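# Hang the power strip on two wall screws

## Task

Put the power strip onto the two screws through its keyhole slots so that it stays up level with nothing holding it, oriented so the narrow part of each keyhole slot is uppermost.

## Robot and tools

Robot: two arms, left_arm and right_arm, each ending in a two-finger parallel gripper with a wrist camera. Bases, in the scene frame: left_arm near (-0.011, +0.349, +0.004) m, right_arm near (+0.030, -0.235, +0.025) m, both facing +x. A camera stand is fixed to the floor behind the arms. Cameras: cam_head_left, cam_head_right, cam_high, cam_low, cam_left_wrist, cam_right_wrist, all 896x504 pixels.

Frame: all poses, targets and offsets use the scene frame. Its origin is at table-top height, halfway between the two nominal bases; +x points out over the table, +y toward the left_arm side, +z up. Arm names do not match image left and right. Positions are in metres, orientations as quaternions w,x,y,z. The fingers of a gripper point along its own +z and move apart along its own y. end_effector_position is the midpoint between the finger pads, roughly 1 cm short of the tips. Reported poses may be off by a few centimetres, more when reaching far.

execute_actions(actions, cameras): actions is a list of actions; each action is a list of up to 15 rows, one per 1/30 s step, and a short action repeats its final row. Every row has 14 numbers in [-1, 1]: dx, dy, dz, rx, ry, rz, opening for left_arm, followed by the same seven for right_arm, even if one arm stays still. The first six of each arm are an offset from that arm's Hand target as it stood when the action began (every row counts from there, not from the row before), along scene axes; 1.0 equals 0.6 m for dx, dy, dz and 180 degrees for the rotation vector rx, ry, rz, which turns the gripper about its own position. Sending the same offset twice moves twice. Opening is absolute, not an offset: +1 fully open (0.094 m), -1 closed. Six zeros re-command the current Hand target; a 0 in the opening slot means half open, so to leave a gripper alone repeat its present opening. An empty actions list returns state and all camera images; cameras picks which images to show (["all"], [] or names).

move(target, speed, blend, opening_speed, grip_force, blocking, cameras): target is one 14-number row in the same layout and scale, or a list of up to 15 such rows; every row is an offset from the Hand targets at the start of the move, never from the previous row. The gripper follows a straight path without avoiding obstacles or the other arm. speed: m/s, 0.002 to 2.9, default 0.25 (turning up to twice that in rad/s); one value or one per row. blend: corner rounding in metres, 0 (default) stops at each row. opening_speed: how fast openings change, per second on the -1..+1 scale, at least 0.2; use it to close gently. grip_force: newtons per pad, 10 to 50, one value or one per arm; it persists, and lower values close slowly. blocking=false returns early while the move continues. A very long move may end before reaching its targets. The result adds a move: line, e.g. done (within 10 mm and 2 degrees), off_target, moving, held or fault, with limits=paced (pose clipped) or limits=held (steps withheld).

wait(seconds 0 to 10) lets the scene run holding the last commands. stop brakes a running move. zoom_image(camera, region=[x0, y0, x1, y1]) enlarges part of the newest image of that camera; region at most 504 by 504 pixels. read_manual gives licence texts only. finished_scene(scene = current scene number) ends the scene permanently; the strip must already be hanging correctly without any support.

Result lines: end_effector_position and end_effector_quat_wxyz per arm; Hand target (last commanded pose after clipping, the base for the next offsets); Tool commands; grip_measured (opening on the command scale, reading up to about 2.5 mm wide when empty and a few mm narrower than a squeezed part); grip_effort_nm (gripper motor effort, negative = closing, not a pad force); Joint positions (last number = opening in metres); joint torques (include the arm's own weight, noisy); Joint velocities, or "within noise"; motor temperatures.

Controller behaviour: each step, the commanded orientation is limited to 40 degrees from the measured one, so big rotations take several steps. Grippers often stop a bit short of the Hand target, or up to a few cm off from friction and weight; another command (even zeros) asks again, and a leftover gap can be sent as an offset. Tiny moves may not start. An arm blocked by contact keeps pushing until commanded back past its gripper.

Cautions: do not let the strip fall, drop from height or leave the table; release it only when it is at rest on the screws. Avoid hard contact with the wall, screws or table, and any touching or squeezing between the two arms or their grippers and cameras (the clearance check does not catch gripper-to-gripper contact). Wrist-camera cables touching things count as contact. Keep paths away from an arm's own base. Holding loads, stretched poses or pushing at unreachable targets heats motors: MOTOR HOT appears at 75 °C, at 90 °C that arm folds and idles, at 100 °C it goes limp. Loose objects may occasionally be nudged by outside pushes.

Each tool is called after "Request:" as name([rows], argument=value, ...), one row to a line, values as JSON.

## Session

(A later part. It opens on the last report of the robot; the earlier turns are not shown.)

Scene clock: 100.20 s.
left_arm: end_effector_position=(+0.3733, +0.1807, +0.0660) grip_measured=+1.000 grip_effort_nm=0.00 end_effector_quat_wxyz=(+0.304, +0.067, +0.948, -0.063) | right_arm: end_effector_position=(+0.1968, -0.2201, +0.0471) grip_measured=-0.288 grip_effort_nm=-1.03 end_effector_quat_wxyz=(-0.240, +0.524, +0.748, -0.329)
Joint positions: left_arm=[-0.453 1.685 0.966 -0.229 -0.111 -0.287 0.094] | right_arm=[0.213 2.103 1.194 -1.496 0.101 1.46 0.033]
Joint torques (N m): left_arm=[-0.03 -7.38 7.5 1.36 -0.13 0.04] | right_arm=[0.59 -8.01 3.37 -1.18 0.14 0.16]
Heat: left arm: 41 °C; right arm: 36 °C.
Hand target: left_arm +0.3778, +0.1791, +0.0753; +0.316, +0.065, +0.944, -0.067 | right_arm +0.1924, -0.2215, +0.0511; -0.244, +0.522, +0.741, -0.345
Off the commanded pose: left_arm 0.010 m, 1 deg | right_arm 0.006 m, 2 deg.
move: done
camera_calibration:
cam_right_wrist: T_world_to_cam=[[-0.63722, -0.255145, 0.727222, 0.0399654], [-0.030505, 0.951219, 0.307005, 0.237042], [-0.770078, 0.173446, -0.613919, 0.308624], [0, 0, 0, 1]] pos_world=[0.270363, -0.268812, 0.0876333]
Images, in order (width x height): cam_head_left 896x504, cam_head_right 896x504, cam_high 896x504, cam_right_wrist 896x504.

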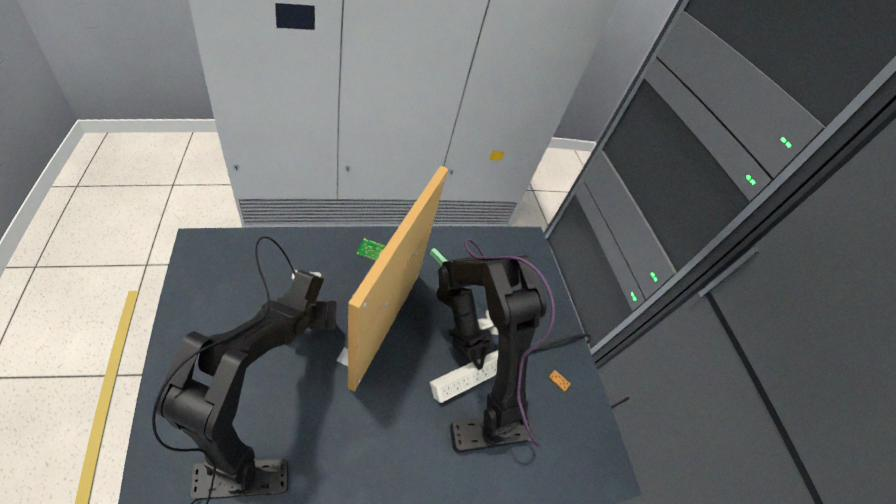

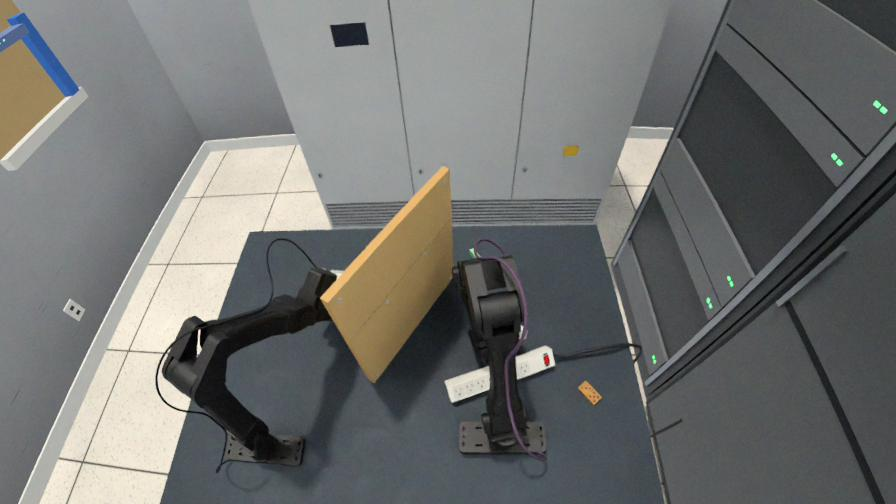

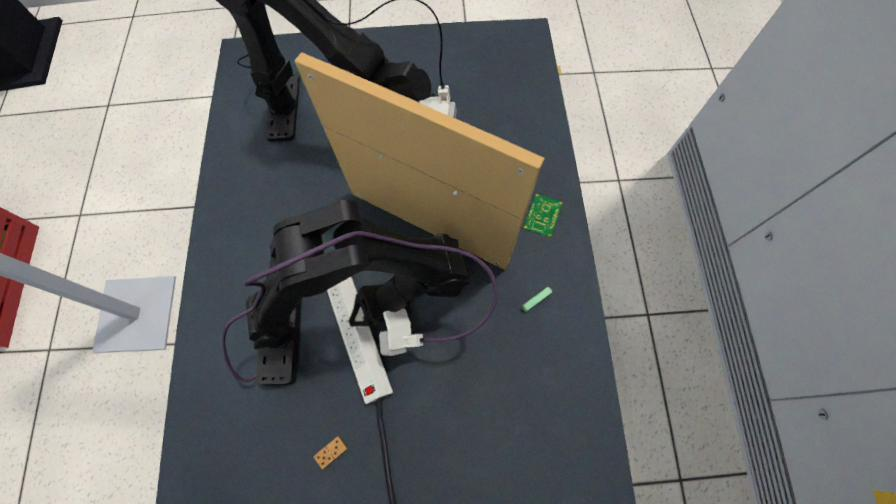

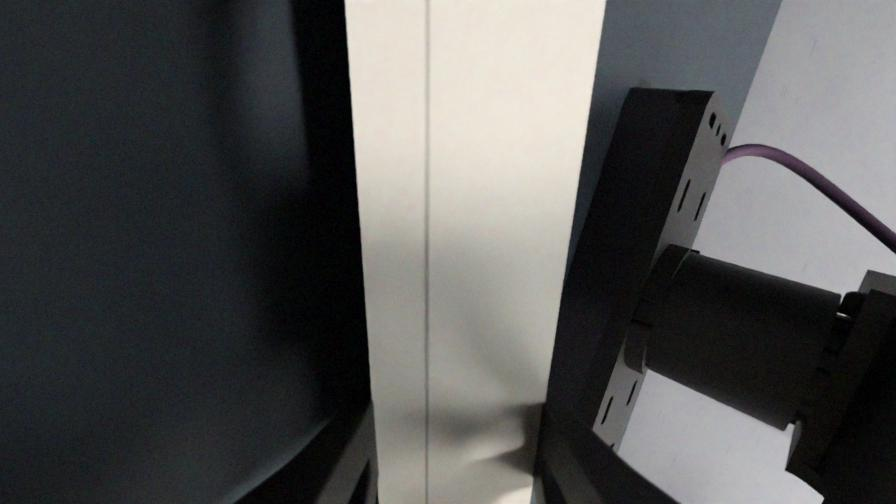

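Request:
move([
  [0,0,0,0,0,0,1, 0,0,-0.005,0,0,0,-0.45],
  [0,0,0,0,0,0,1, 0,0,-0.005,0,0,0,0.55],
], speed=[0.1, 0.1], opening_speed=0.4, cameras=["cam_right_wrist", "cam_head_right", "cam_high", "cam_head_left"])

Scene clock: 107.73 s.
left_arm: end_effector_position=(+0.3733, +0.1807, +0.0660) grip_measured=+1.000 grip_effort_nm=0.00 end_effector_quat_wxyz=(+0.304, +0.067, +0.948, -0.063) | right_arm: end_effector_position=(+0.1970, -0.2201, +0.0469) grip_measured=+0.548 grip_effort_nm=0.09 end_effector_quat_wxyz=(-0.239, +0.526, +0.747, -0.329)
Joint positions: left_arm=[-0.453 1.685 0.966 -0.229 -0.111 -0.287 0.094] | right_arm=[0.213 2.103 1.194 -1.495 0.101 1.466 0.073]
Joint torques (N m): left_arm=[-0.03 -7.38 7.5 1.36 -0.13 0.04] | right_arm=[0.38 -7.31 3.14 -1.09 0.08 0.17]
Heat: left arm: 41 °C; right arm: 36 °C.
Hand target: left_arm +0.3778, +0.1791, +0.0753; +0.316, +0.065, +0.944, -0.067 | right_arm +0.1925, -0.2215, +0.0481; -0.244, +0.522, +0.741, -0.345
Off the commanded pose: left_arm 0.010 m, 1 deg | right_arm 0.005 m, 2 deg.
move: done
camera_calibration:
cam_right_wrist: T_world_to_cam=[[-0.639897, -0.250375, 0.726529, 0.0418097], [-0.0279056, 0.952382, 0.303629, 0.236993], [-0.767954, 0.174017, -0.616412, 0.308495], [0, 0, 0, 1]] pos_world=[0.270277, -0.268923, 0.0878263]
Images, in order (width x height): cam_head_left 896x504, cam_head_right 896x504, cam_high 896x504, cam_right_wrist 896x504.

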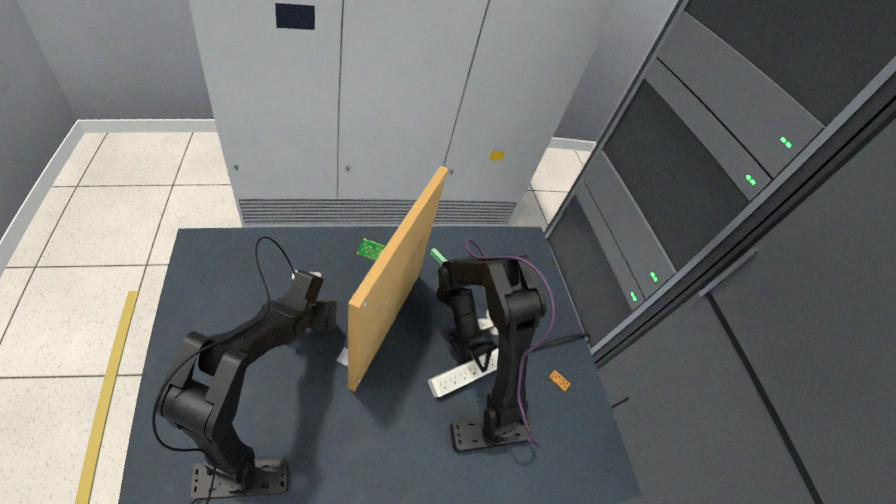

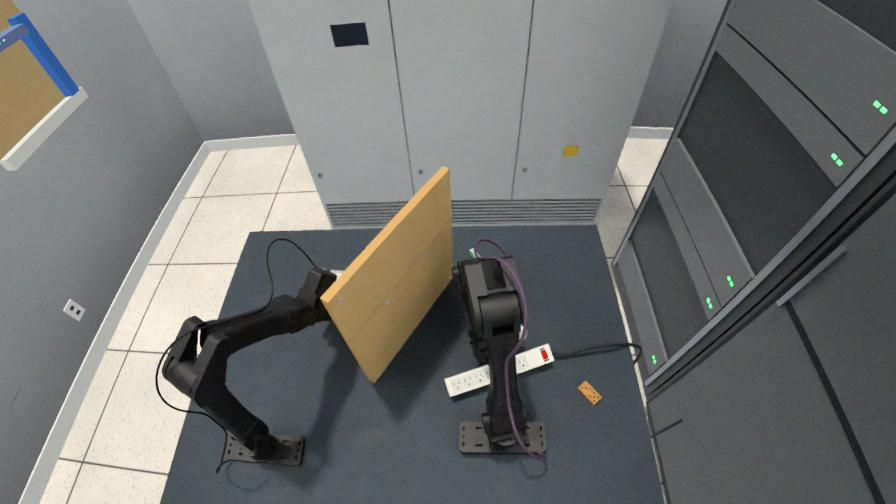

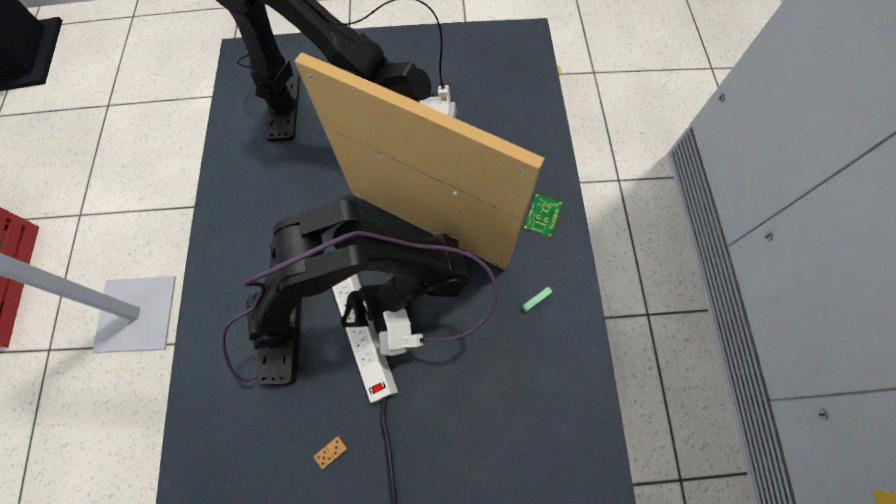

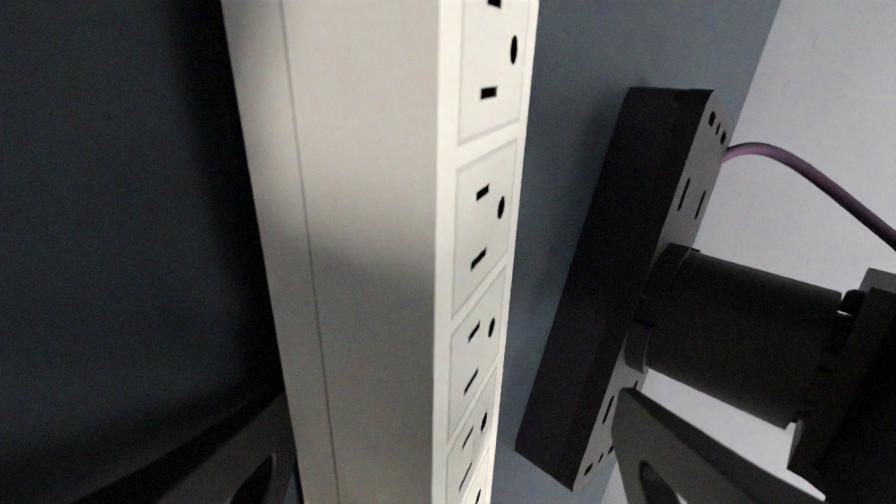

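Request:
zoom_image(camera="cam_high", region=[310, 260, 440, 410])

Request:
zoom_image(camera="cam_head_left", region=[420, 320, 540, 420])

Request:
zoom_image(camera="cam_head_right", region=[436, 330, 576, 420])

Scaled by 3.360 from the camera's 896x504 image, which has a finer 1280x720 frame.

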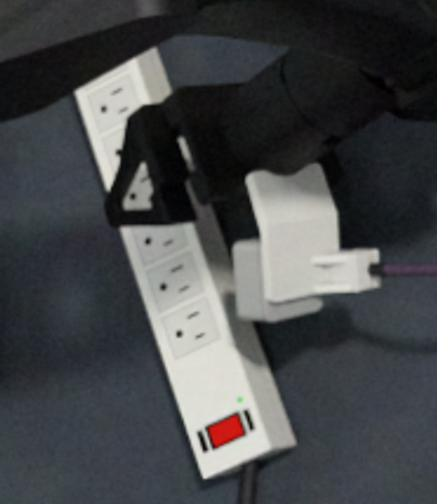

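Scaled by 4.200 from the camera's 896x504 image, which has a finer 1280x720 frame.

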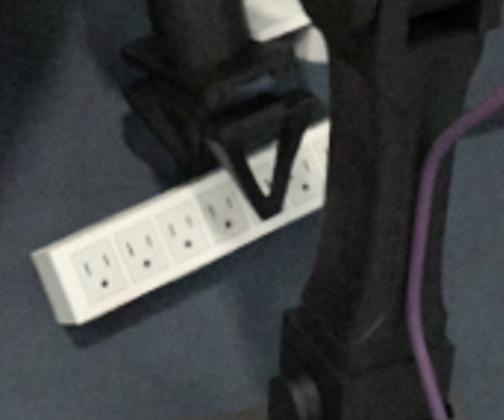

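Scaled by 3.600 from the camera's 896x504 image, which has a finer 1280x720 frame.

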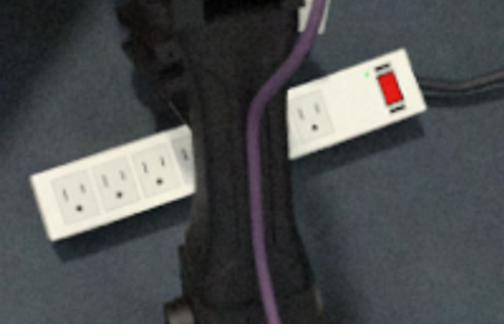

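Request:
move(target=[0,0,0,0,0,0,1, 0.0236,0.0083,0,0,0,0,0.55], speed=0.06, cameras=["cam_right_wrist", "cam_head_left", "cam_high"])

Request:
zoom_image(camera="cam_high", region=[310, 260, 440, 410])

Request:
zoom_image(camera="cam_head_left", region=[420, 320, 540, 420])

Scene clock: 110.77 s.
left_arm: end_effector_position=(+0.3733, +0.1807, +0.0660) grip_measured=+1.000 grip_effort_nm=0.00 end_effector_quat_wxyz=(+0.304, +0.067, +0.948, -0.063) | right_arm: end_effector_position=(+0.2061, -0.2171, +0.0473) grip_measured=+0.548 grip_effort_nm=0.09 end_effector_quat_wxyz=(-0.242, +0.523, +0.745, -0.335)
Joint positions: left_arm=[-0.453 1.685 0.966 -0.229 -0.111 -0.287 0.094] | right_arm=[0.22 2.144 1.252 -1.527 0.101 1.469 0.073]
Joint torques (N m): left_arm=[-0.05 -7.38 7.5 1.36 -0.13 0.03] | right_arm=[0.7 -7.47 4.63 -1.14 0.02 0.16]
Heat: left arm: 41 °C; right arm: 36 °C.
Hand target: left_arm +0.3778, +0.1791, +0.0753; +0.316, +0.065, +0.944, -0.067 | right_arm +0.2066, -0.2165, +0.0481; -0.244, +0.522, +0.741, -0.345
Off the commanded pose: left_arm 0.010 m, 1 deg | right_arm 0.001 m, 1 deg.
move: done
camera_calibration:
cam_right_wrist: T_world_to_cam=[[-0.628756, -0.249085, 0.736629, 0.0455772], [-0.0277206, 0.953886, 0.298887, 0.234802], [-0.777108, 0.167508, -0.606666, 0.315238], [0, 0, 0, 1]] pos_world=[0.28014, -0.265427, 0.0874915]
Images, in order (width x height): cam_head_left 896x504, cam_high 896x504, cam_right_wrist 896x504.

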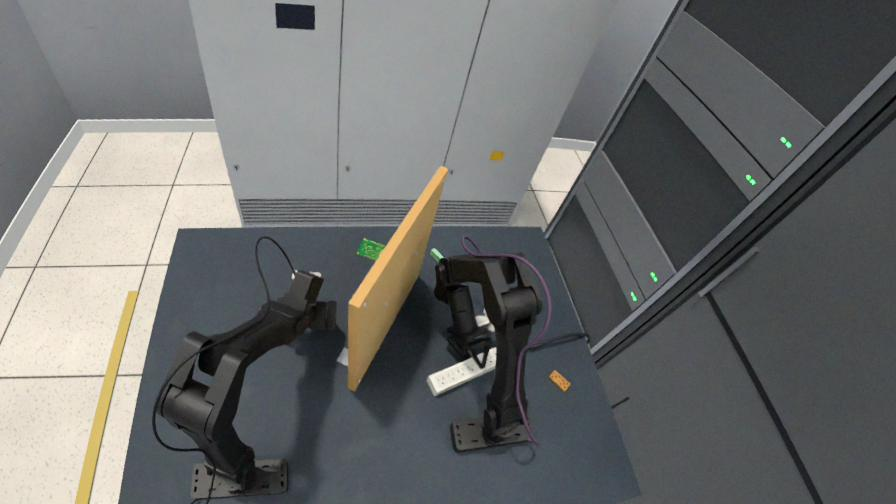

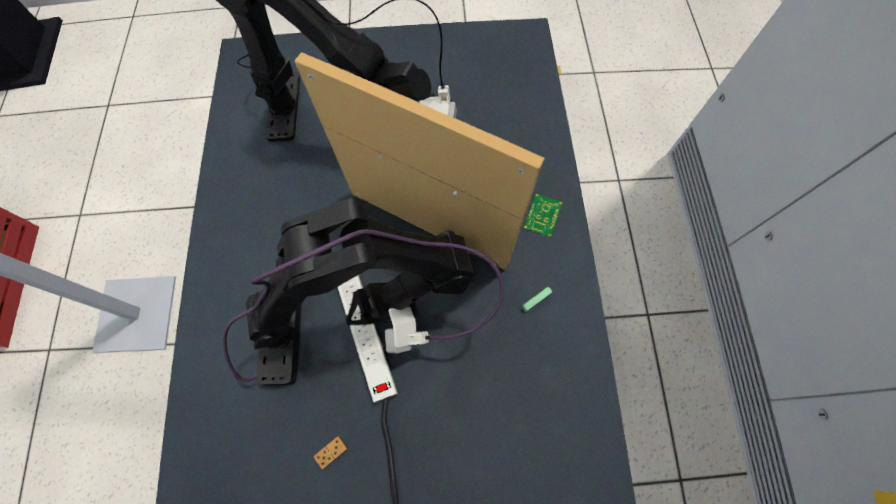

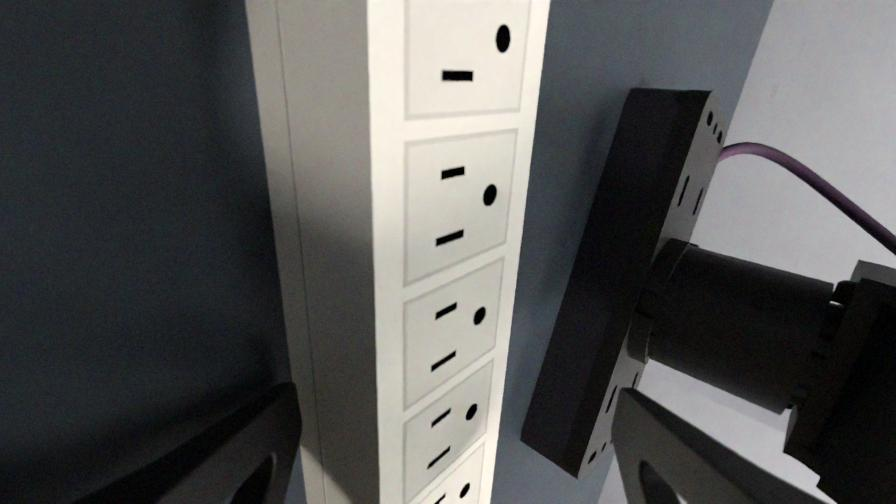

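Scaled by 3.360 from the camera's 896x504 image, which has a finer 1280x720 frame.

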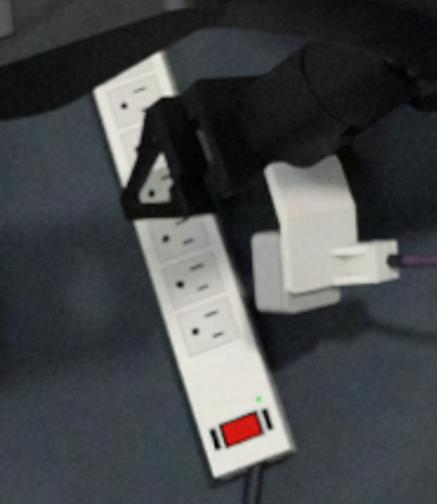

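Scaled by 4.200 from the camera's 896x504 image, which has a finer 1280x720 frame.

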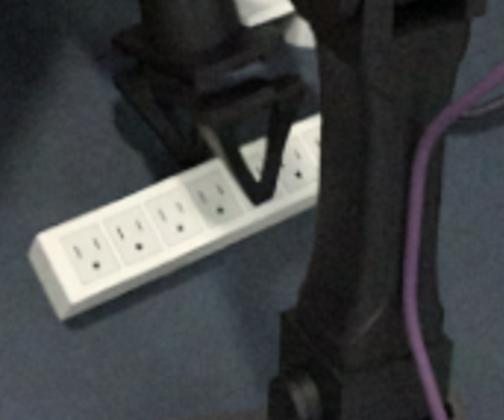

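Request:
move([
  [0,0,0,0,0,0,1, 0.0189,0.0067,0,0,0,0,0.55],
  [0,0,0,0,0,0,1, 0.0189,0.0067,0.075,0,0,0,0.55],
  [0,0,0,0,0,0,1, 0.0223,-0.0225,0.1367,0.0928,-0.2620,0,0.55],
], speed=[0.08, 0.15, 0.3], blend=[0, 0.02, 0], cameras=["cam_right_wrist", "cam_head_left", "cam_high", "cam_head_right"])

Scene clock: 115.87 s.
left_arm: end_effector_position=(+0.3733, +0.1807, +0.0660) grip_measured=+1.000 grip_effort_nm=0.00 end_effector_quat_wxyz=(+0.304, +0.067, +0.948, -0.063) | right_arm: end_effector_position=(+0.2194, -0.2296, +0.1309) grip_measured=+0.548 grip_effort_nm=0.09 end_effector_quat_wxyz=(-0.005, +0.576, +0.818, -0.006)
Joint positions: left_arm=[-0.453 1.685 0.966 -0.229 -0.111 -0.287 0.094] | right_arm=[0.049 1.269 0.973 -1.29 0.004 1.256 0.073]
Joint torques (N m): left_arm=[-0.03 -7.36 7.49 1.36 -0.13 0.04] | right_arm=[-0.8 -4.48 4.49 0.63 -0.05 -0.03]
Heat: left arm: 40 °C; right arm: 36 °C.
Hand target: left_arm +0.3778, +0.1791, +0.0753; +0.316, +0.065, +0.944, -0.067 | right_arm +0.2200, -0.2300, +0.1300; +0.000, +0.576, +0.817, +0.000
Off the commanded pose: left_arm 0.010 m, 1 deg | right_arm 0.001 m, 1 deg.
move: done
camera_calibration:
cam_right_wrist: T_world_to_cam=[[-0.935976, -0.351968, -0.0082352, 0.130515], [-0.323638, 0.850958, 0.413677, 0.248284], [-0.138593, 0.389857, -0.910387, 0.329079], [0, 0, 0, 1]] pos_world=[0.248121, -0.293636, 0.197954]
Images, in order (width x height): cam_head_left 896x504, cam_head_right 896x504, cam_high 896x504, cam_right_wrist 896x504.

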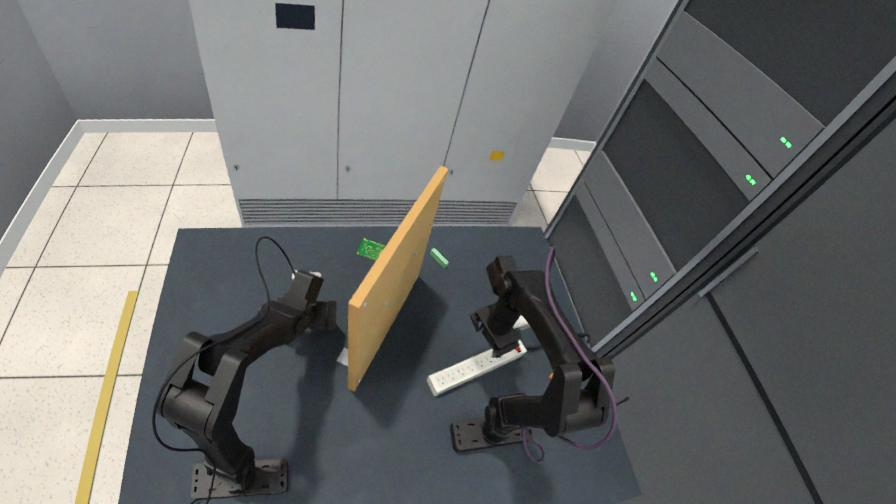

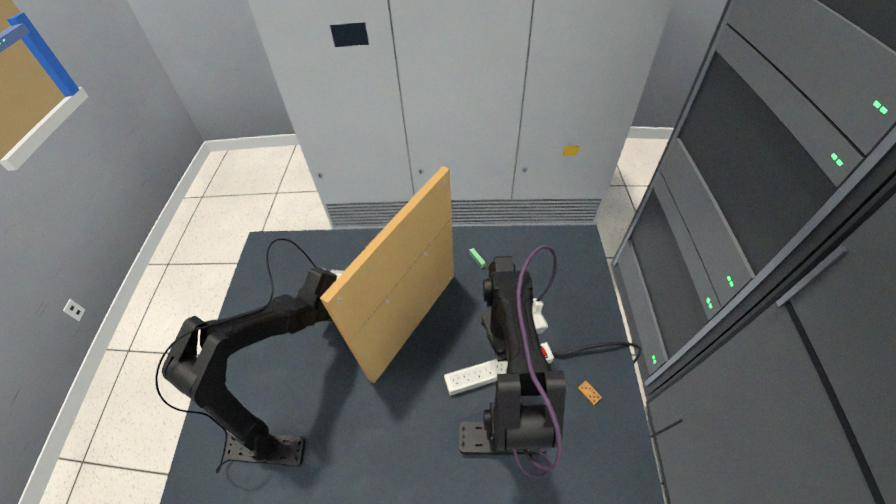

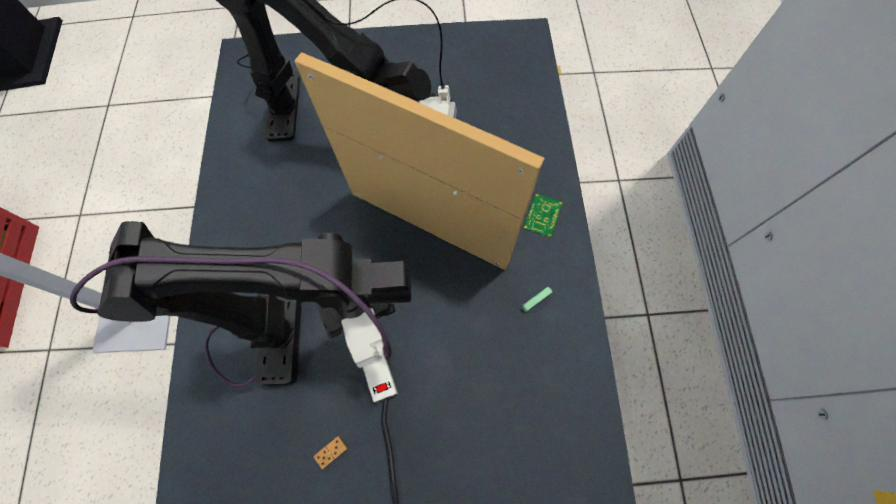

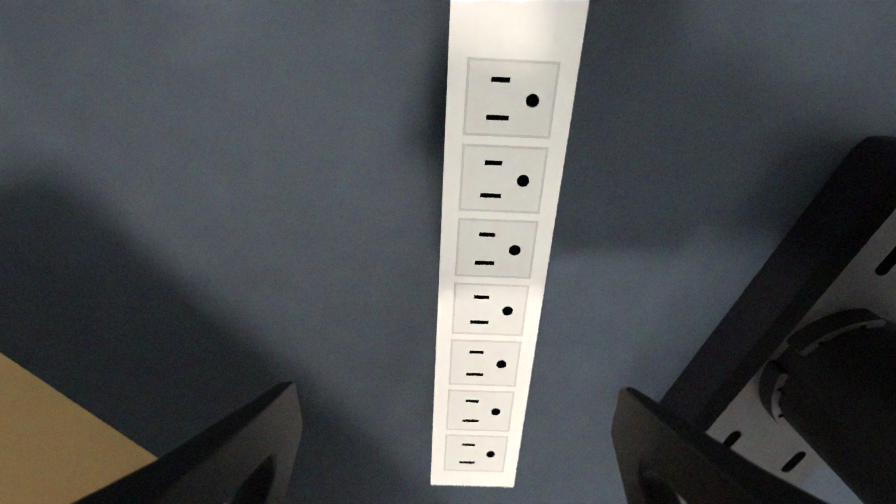

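Request:
move([
  [0,0,0,0,0,0,1, -0.0102,-0.0115,-0.1,0,0,-0.0067,0.55],
  [0,0,0,0,0,0,1, -0.0102,-0.0115,-0.1765,0,0,-0.0067,0.55],
], speed=[0.2, 0.12], blend=[0.02, 0], cameras=["cam_right_wrist", "cam_head_left", "cam_high"])

Scene clock: 120.37 s.
left_arm: end_effector_position=(+0.3733, +0.1807, +0.0660) grip_measured=+1.000 grip_effort_nm=0.00 end_effector_quat_wxyz=(+0.304, +0.067, +0.948, -0.063) | right_arm: end_effector_position=(+0.2145, -0.2362, +0.0277) grip_measured=+0.548 grip_effort_nm=0.09 end_effector_quat_wxyz=(+0.001, +0.584, +0.812, +0.000)
Joint positions: left_arm=[-0.453 1.685 0.966 -0.229 -0.111 -0.287 0.094] | right_arm=[0.012 1.357 0.607 -0.819 0.002 1.24 0.073]
Joint torques (N m): left_arm=[-0.03 -7.35 7.5 1.36 -0.13 0.04] | right_arm=[-0.32 -2.67 4.07 0.68 -0.05 -0.04]
Heat: left arm: 40 °C; right arm: 36 °C.
Hand target: left_arm +0.3778, +0.1791, +0.0753; +0.316, +0.065, +0.944, -0.067 | right_arm +0.2139, -0.2369, +0.0242; +0.000, +0.585, +0.811, +0.000
Off the commanded pose: left_arm 0.010 m, 1 deg | right_arm 0.004 m, 0 deg.
move: done
camera_calibration:
cam_right_wrist: T_world_to_cam=[[-0.942752, -0.332555, -0.0250099, 0.129281], [-0.313098, 0.856778, 0.409757, 0.294293], [-0.114839, 0.39413, -0.911852, 0.232986], [0, 0, 0, 1]] pos_world=[0.240778, -0.300977, 0.0950935]
Images, in order (width x height): cam_head_left 896x504, cam_high 896x504, cam_right_wrist 896x504.

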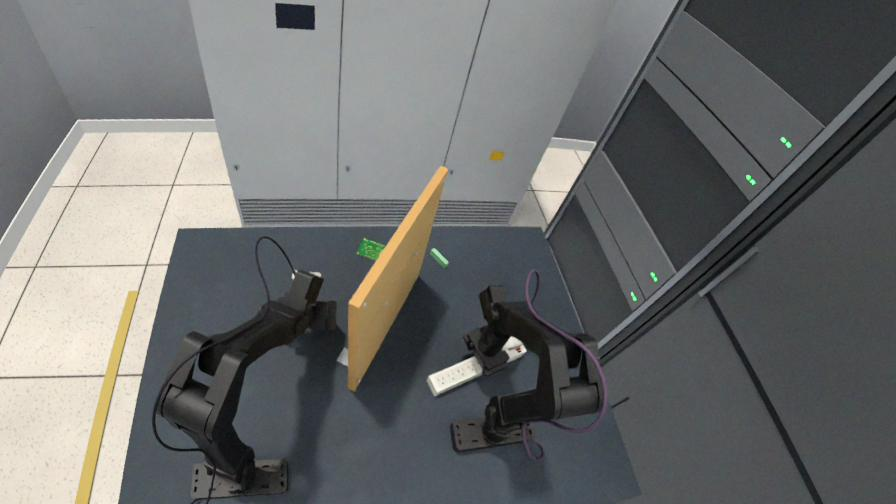

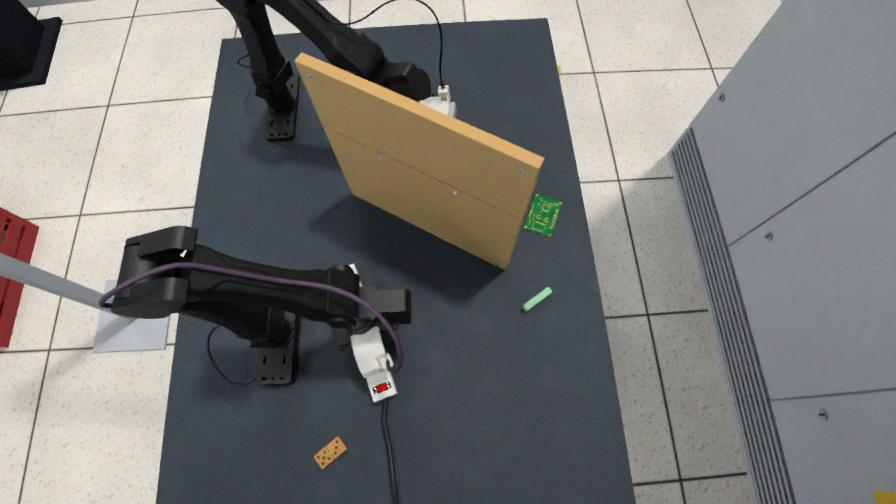

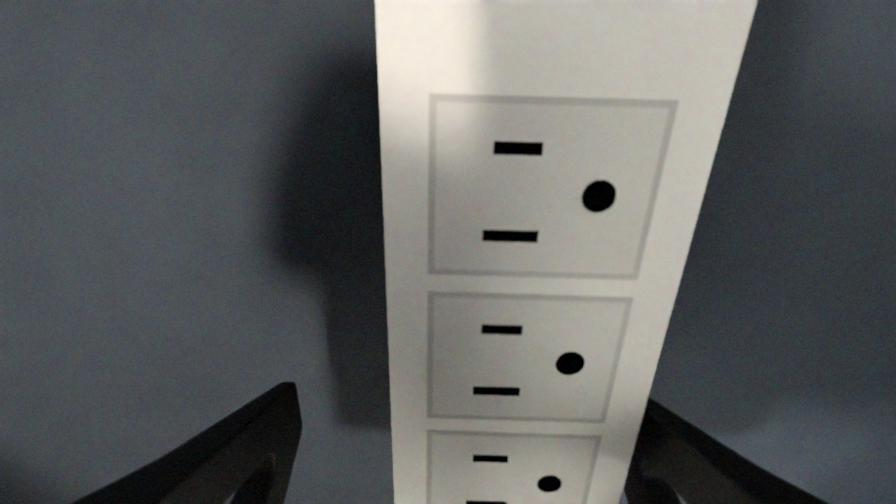

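Request:
move([
  [0,0,0,0,0,0,1, -0.0147,-0.0088,-0.0067,0,0,0,0.55],
  [0,0,0,0,0,0,1, -0.0147,-0.0088,-0.0067,0,0,0,-0.25],
], speed=[0.1, 0.1], opening_speed=0.8, cameras=["cam_right_wrist", "cam_head_left"])

Scene clock: 131.40 s.
left_arm: end_effector_position=(+0.3733, +0.1807, +0.0660) grip_measured=+1.000 grip_effort_nm=0.00 end_effector_quat_wxyz=(+0.304, +0.067, +0.948, -0.063) | right_arm: end_effector_position=(+0.2041, -0.2413, +0.0195) grip_measured=-0.043 grip_effort_nm=-1.03 end_effector_quat_wxyz=(-0.008, +0.584, +0.811, -0.006)
Joint positions: left_arm=[-0.453 1.685 0.966 -0.229 -0.111 -0.287 0.094] | right_arm=[-0.02 1.357 0.568 -0.802 0.001 1.209 0.045]
Joint torques (N m): left_arm=[-0.03 -7.36 7.5 1.36 -0.13 0.03] | right_arm=[-0.58 -5.09 4.1 0.64 -0.06 -0.04]
Heat: left arm: 40 °C; right arm: 35 °C.
Hand target: left_arm +0.3778, +0.1791, +0.0753; +0.316, +0.065, +0.944, -0.067 | right_arm +0.2052, -0.2422, +0.0202; +0.000, +0.585, +0.811, +0.000
Off the commanded pose: left_arm 0.010 m, 1 deg | right_arm 0.001 m, 1 deg.
move: done
camera_calibration:
cam_right_wrist: T_world_to_cam=[[-0.943352, -0.331737, -0.00611062, 0.117582], [-0.303694, 0.855897, 0.418581, 0.296473], [-0.133629, 0.396725, -0.908159, 0.23073], [0, 0, 0, 1]] pos_world=[0.23179, -0.30628, 0.0861604]
Images, in order (width x height): cam_head_left 896x504, cam_right_wrist 896x504.

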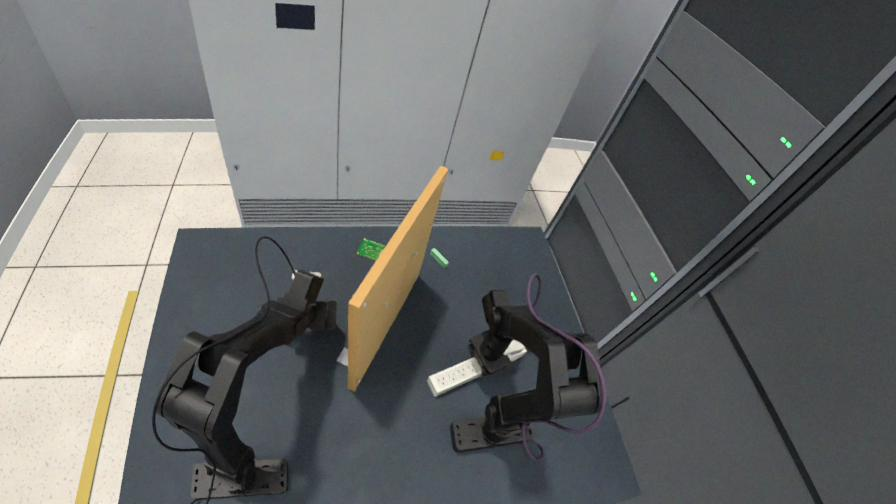

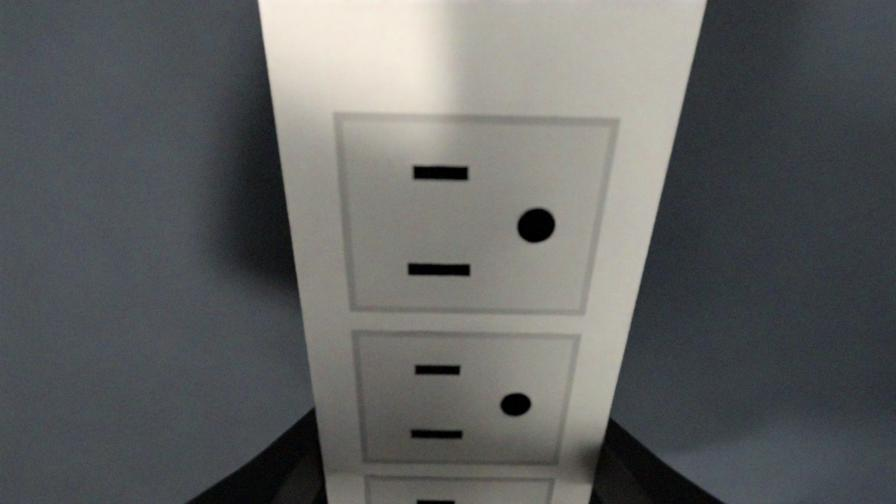

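Request:
zoom_image(camera="cam_head_left", region=[415, 325, 545, 405])

Scaled by 3.877 from the camera's 896x504 image, which has a finer 1280x720 frame.

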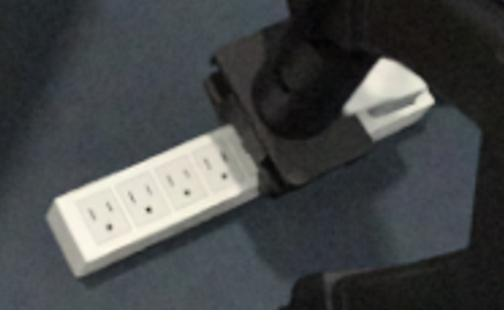

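Request:
move(target=[0,0,0,0,0,0,1, 0,0,0.28,0,0,0,-0.25], speed=0.2, cameras=["cam_right_wrist", "cam_head_left", "cam_head_right", "cam_high"])

Scene clock: 143.87 s.
left_arm: end_effector_position=(+0.3733, +0.1807, +0.0660) grip_measured=+1.000 grip_effort_nm=0.00 end_effector_quat_wxyz=(+0.304, +0.067, +0.948, -0.063) | right_arm: end_effector_position=(+0.2029, -0.2397, +0.1781) grip_measured=-0.043 grip_effort_nm=-1.03 end_effector_quat_wxyz=(-0.014, +0.586, +0.810, -0.002)
Joint positions: left_arm=[-0.453 1.685 0.966 -0.229 -0.111 -0.287 0.094] | right_arm=[-0.023 1.222 1.129 -1.503 -0.012 1.209 0.045]
Joint torques (N m): left_arm=[-0.03 -7.35 7.5 1.36 -0.13 0.04] | right_arm=[-0.05 -3.56 8.73 0.29 0.08 -0.06]
Heat: left arm: 40 °C; right arm: 35 °C.
Hand target: left_arm +0.3778, +0.1791, +0.0753; +0.316, +0.065, +0.944, -0.067 | right_arm +0.2052, -0.2422, +0.1882; +0.000, +0.585, +0.811, +0.000
Off the commanded pose: left_arm 0.010 m, 1 deg | right_arm 0.011 m, 2 deg.
move: off_target (right_arm)
camera_calibration:
cam_right_wrist: T_world_to_cam=[[-0.944725, -0.327827, -0.00485382, 0.11886], [-0.297812, 0.851848, 0.430887, 0.223952], [-0.137122, 0.408515, -0.902393, 0.376453], [0, 0, 0, 1]] pos_world=[0.230606, -0.305594, 0.243788]
Images, in order (width x height): cam_head_left 896x504, cam_head_right 896x504, cam_high 896x504, cam_right_wrist 896x504.

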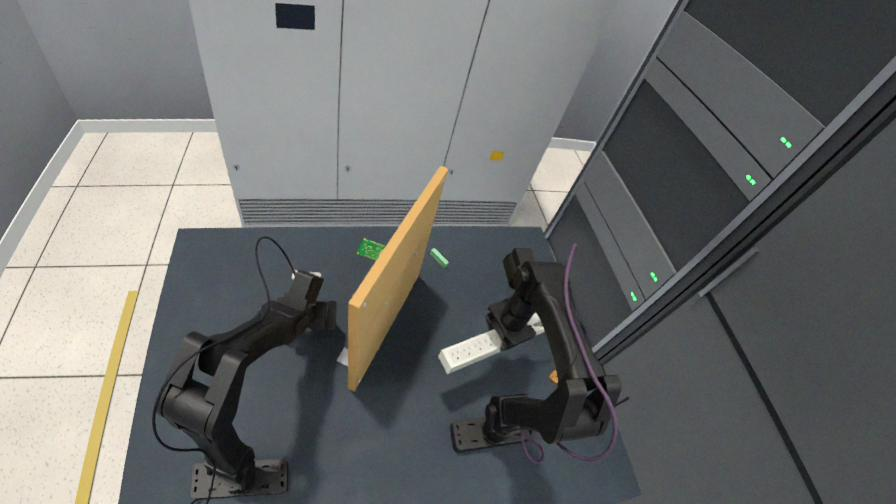

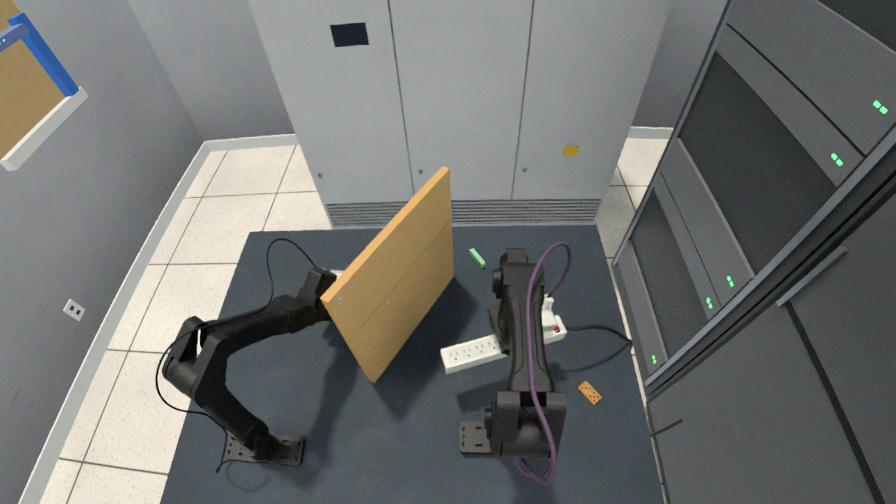

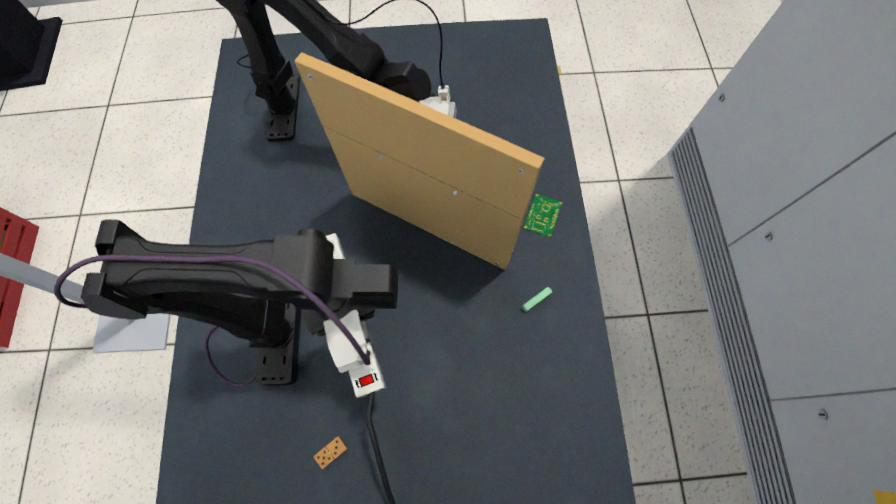

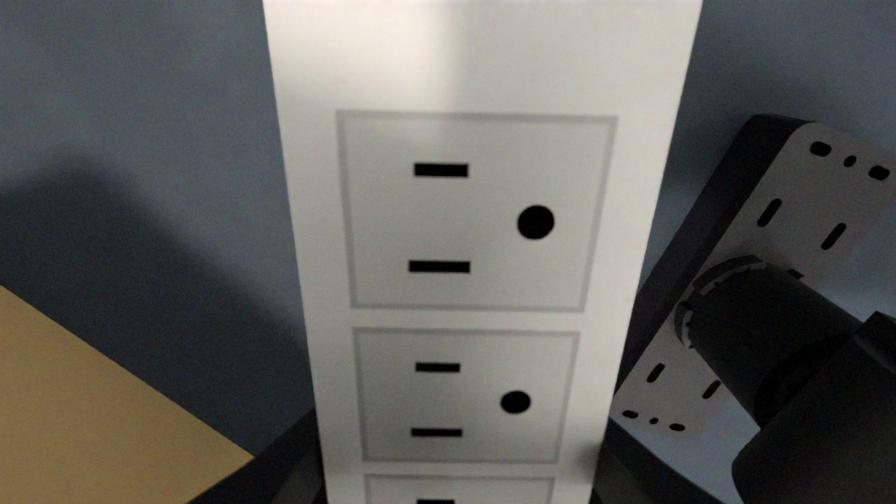

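Request:
move([
  [0,0,0,0,0,0,1, 0.0497,0.087,0.1863,0.15806,-0.19912,0.08716,-0.25],
  [0,0,0,0,0,0,1, 0.1413,0.2308,0.2363,0.31612,-0.39824,0.17432,-0.25],
], speed=[0.3, 0.3], blend=[0.03, 0], cameras=["cam_right_wrist", "cam_head_left", "cam_head_right", "cam_high"])

Scene clock: 151.57 s.
left_arm: end_effector_position=(+0.3733, +0.1807, +0.0660) grip_measured=+1.000 grip_effort_nm=0.00 end_effector_quat_wxyz=(+0.304, +0.067, +0.948, -0.063) | right_arm: end_effector_position=(+0.3010, -0.1151, +0.3040) grip_measured=-0.043 grip_effort_nm=-1.03 end_effector_quat_wxyz=(+0.155, +0.279, +0.679, +0.661)
Joint positions: left_arm=[-0.453 1.685 0.966 -0.229 -0.111 -0.287 0.094] | right_arm=[-0.142 0.858 0.565 0.12 -1.107 1.575 0.045]
Joint torques (N m): left_arm=[-0.02 -7.36 7.5 1.36 -0.13 0.03] | right_arm=[1.74 -3.02 7.45 2.84 -0.65 -0.32]
Heat: left arm: 40 °C; right arm: 35 °C.
Hand target: left_arm +0.3778, +0.1791, +0.0753; +0.316, +0.065, +0.944, -0.067 | right_arm +0.2900, -0.1038, +0.3300; +0.192, +0.192, +0.681, +0.680
Off the commanded pose: left_arm 0.010 m, 1 deg | right_arm 0.030 m, 11 deg.
move: off_target (right_arm)
camera_calibration:
cam_right_wrist: T_world_to_cam=[[-0.14643, 0.0405336, -0.98839, 0.354116], [-0.968577, 0.197185, 0.151581, 0.304328], [0.201039, 0.979528, 0.0103861, 0.139116], [0, 0, 0, 1]] pos_world=[0.318651, -0.210631, 0.30243]
Images, in order (width x height): cam_head_left 896x504, cam_head_right 896x504, cam_high 896x504, cam_right_wrist 896x504.

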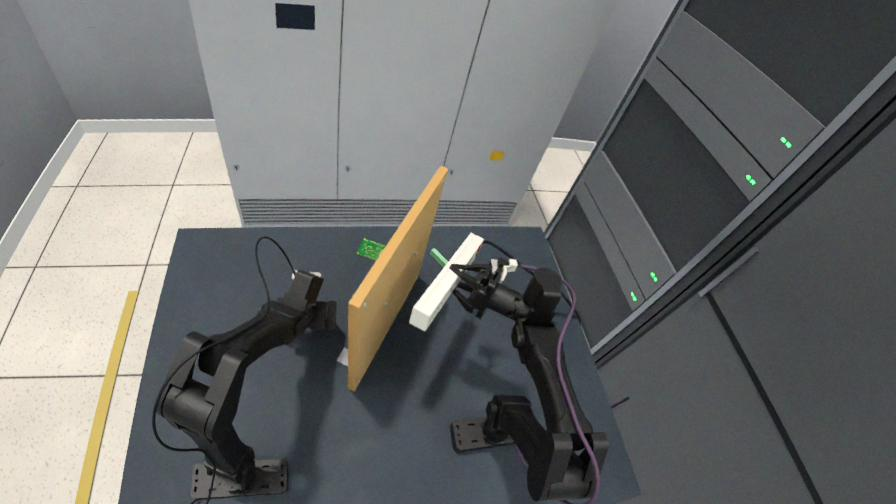

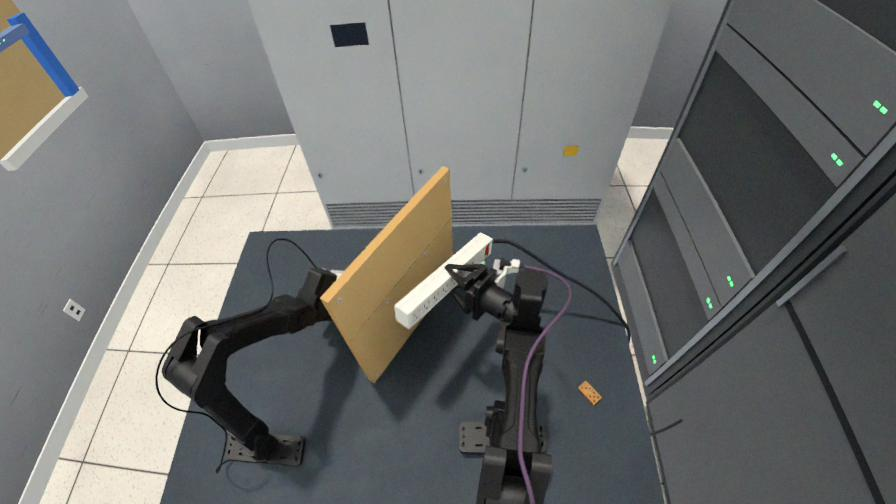

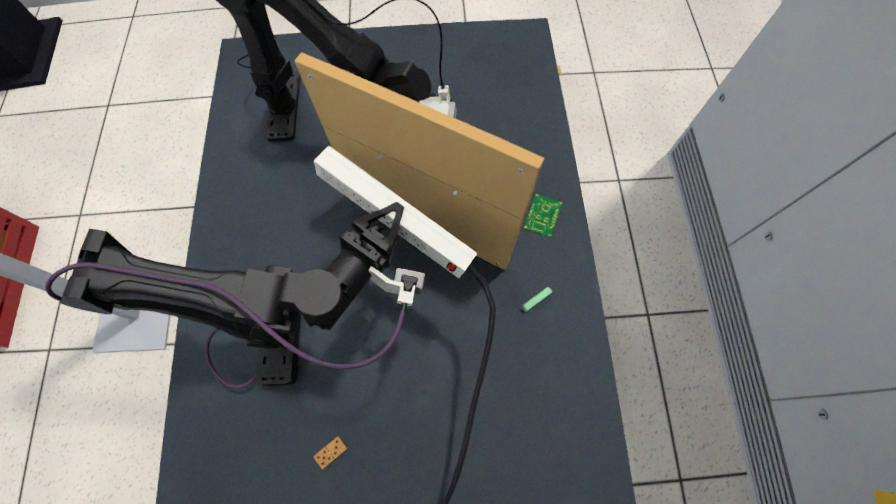

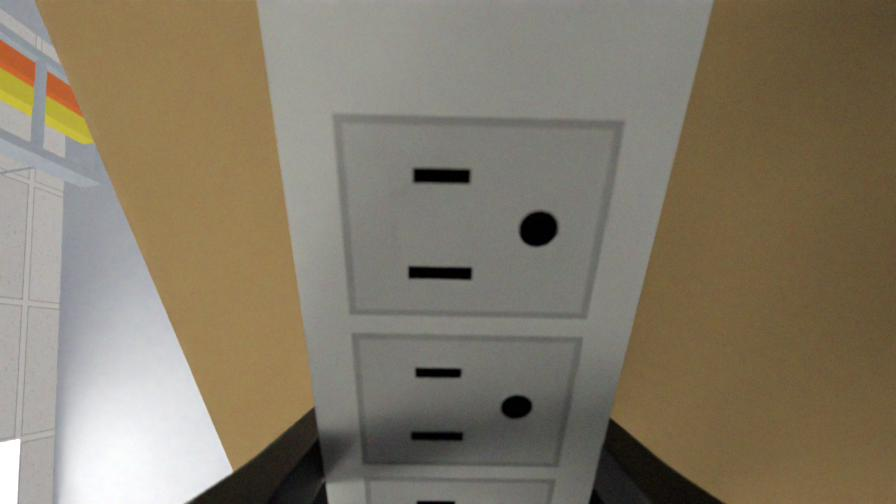

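Request:
move(target=[0,0,0,0,0,0,1, 0,0,0,0,0,0,-0.25], speed=0.15, cameras=["cam_head_right"])

Scene clock: 153.53 s.
left_arm: end_effector_position=(+0.3733, +0.1807, +0.0660) grip_measured=+1.000 grip_effort_nm=0.00 end_effector_quat_wxyz=(+0.304, +0.067, +0.948, -0.063) | right_arm: end_effector_position=(+0.3016, -0.1154, +0.3051) grip_measured=-0.043 grip_effort_nm=-1.03 end_effector_quat_wxyz=(+0.157, +0.279, +0.678, +0.662)
Joint positions: left_arm=[-0.453 1.685 0.966 -0.229 -0.111 -0.287 0.094] | right_arm=[-0.142 0.858 0.565 0.128 -1.105 1.581 0.045]
Joint torques (N m): left_arm=[-0.03 -7.36 7.5 1.36 -0.13 0.04] | right_arm=[1.91 -3.11 7.16 2.8 -0.66 -0.35]
Heat: left arm: 40 °C; right arm: 36 °C.
Hand target: left_arm +0.3778, +0.1791, +0.0753; +0.316, +0.065, +0.944, -0.067 | right_arm +0.2900, -0.1038, +0.3300; +0.192, +0.192, +0.681, +0.680
Off the commanded pose: left_arm 0.010 m, 1 deg | right_arm 0.030 m, 11 deg.
move: off_target (right_arm)
Images, in order (width x height): cam_head_right 896x504.

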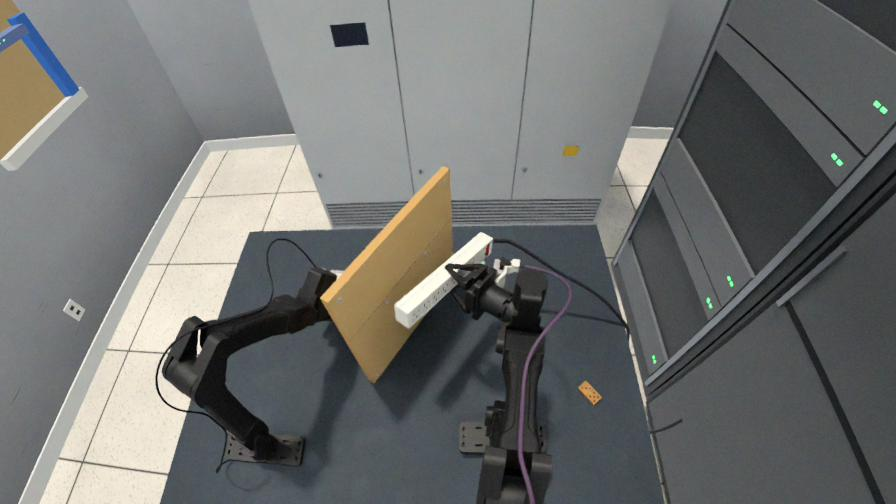

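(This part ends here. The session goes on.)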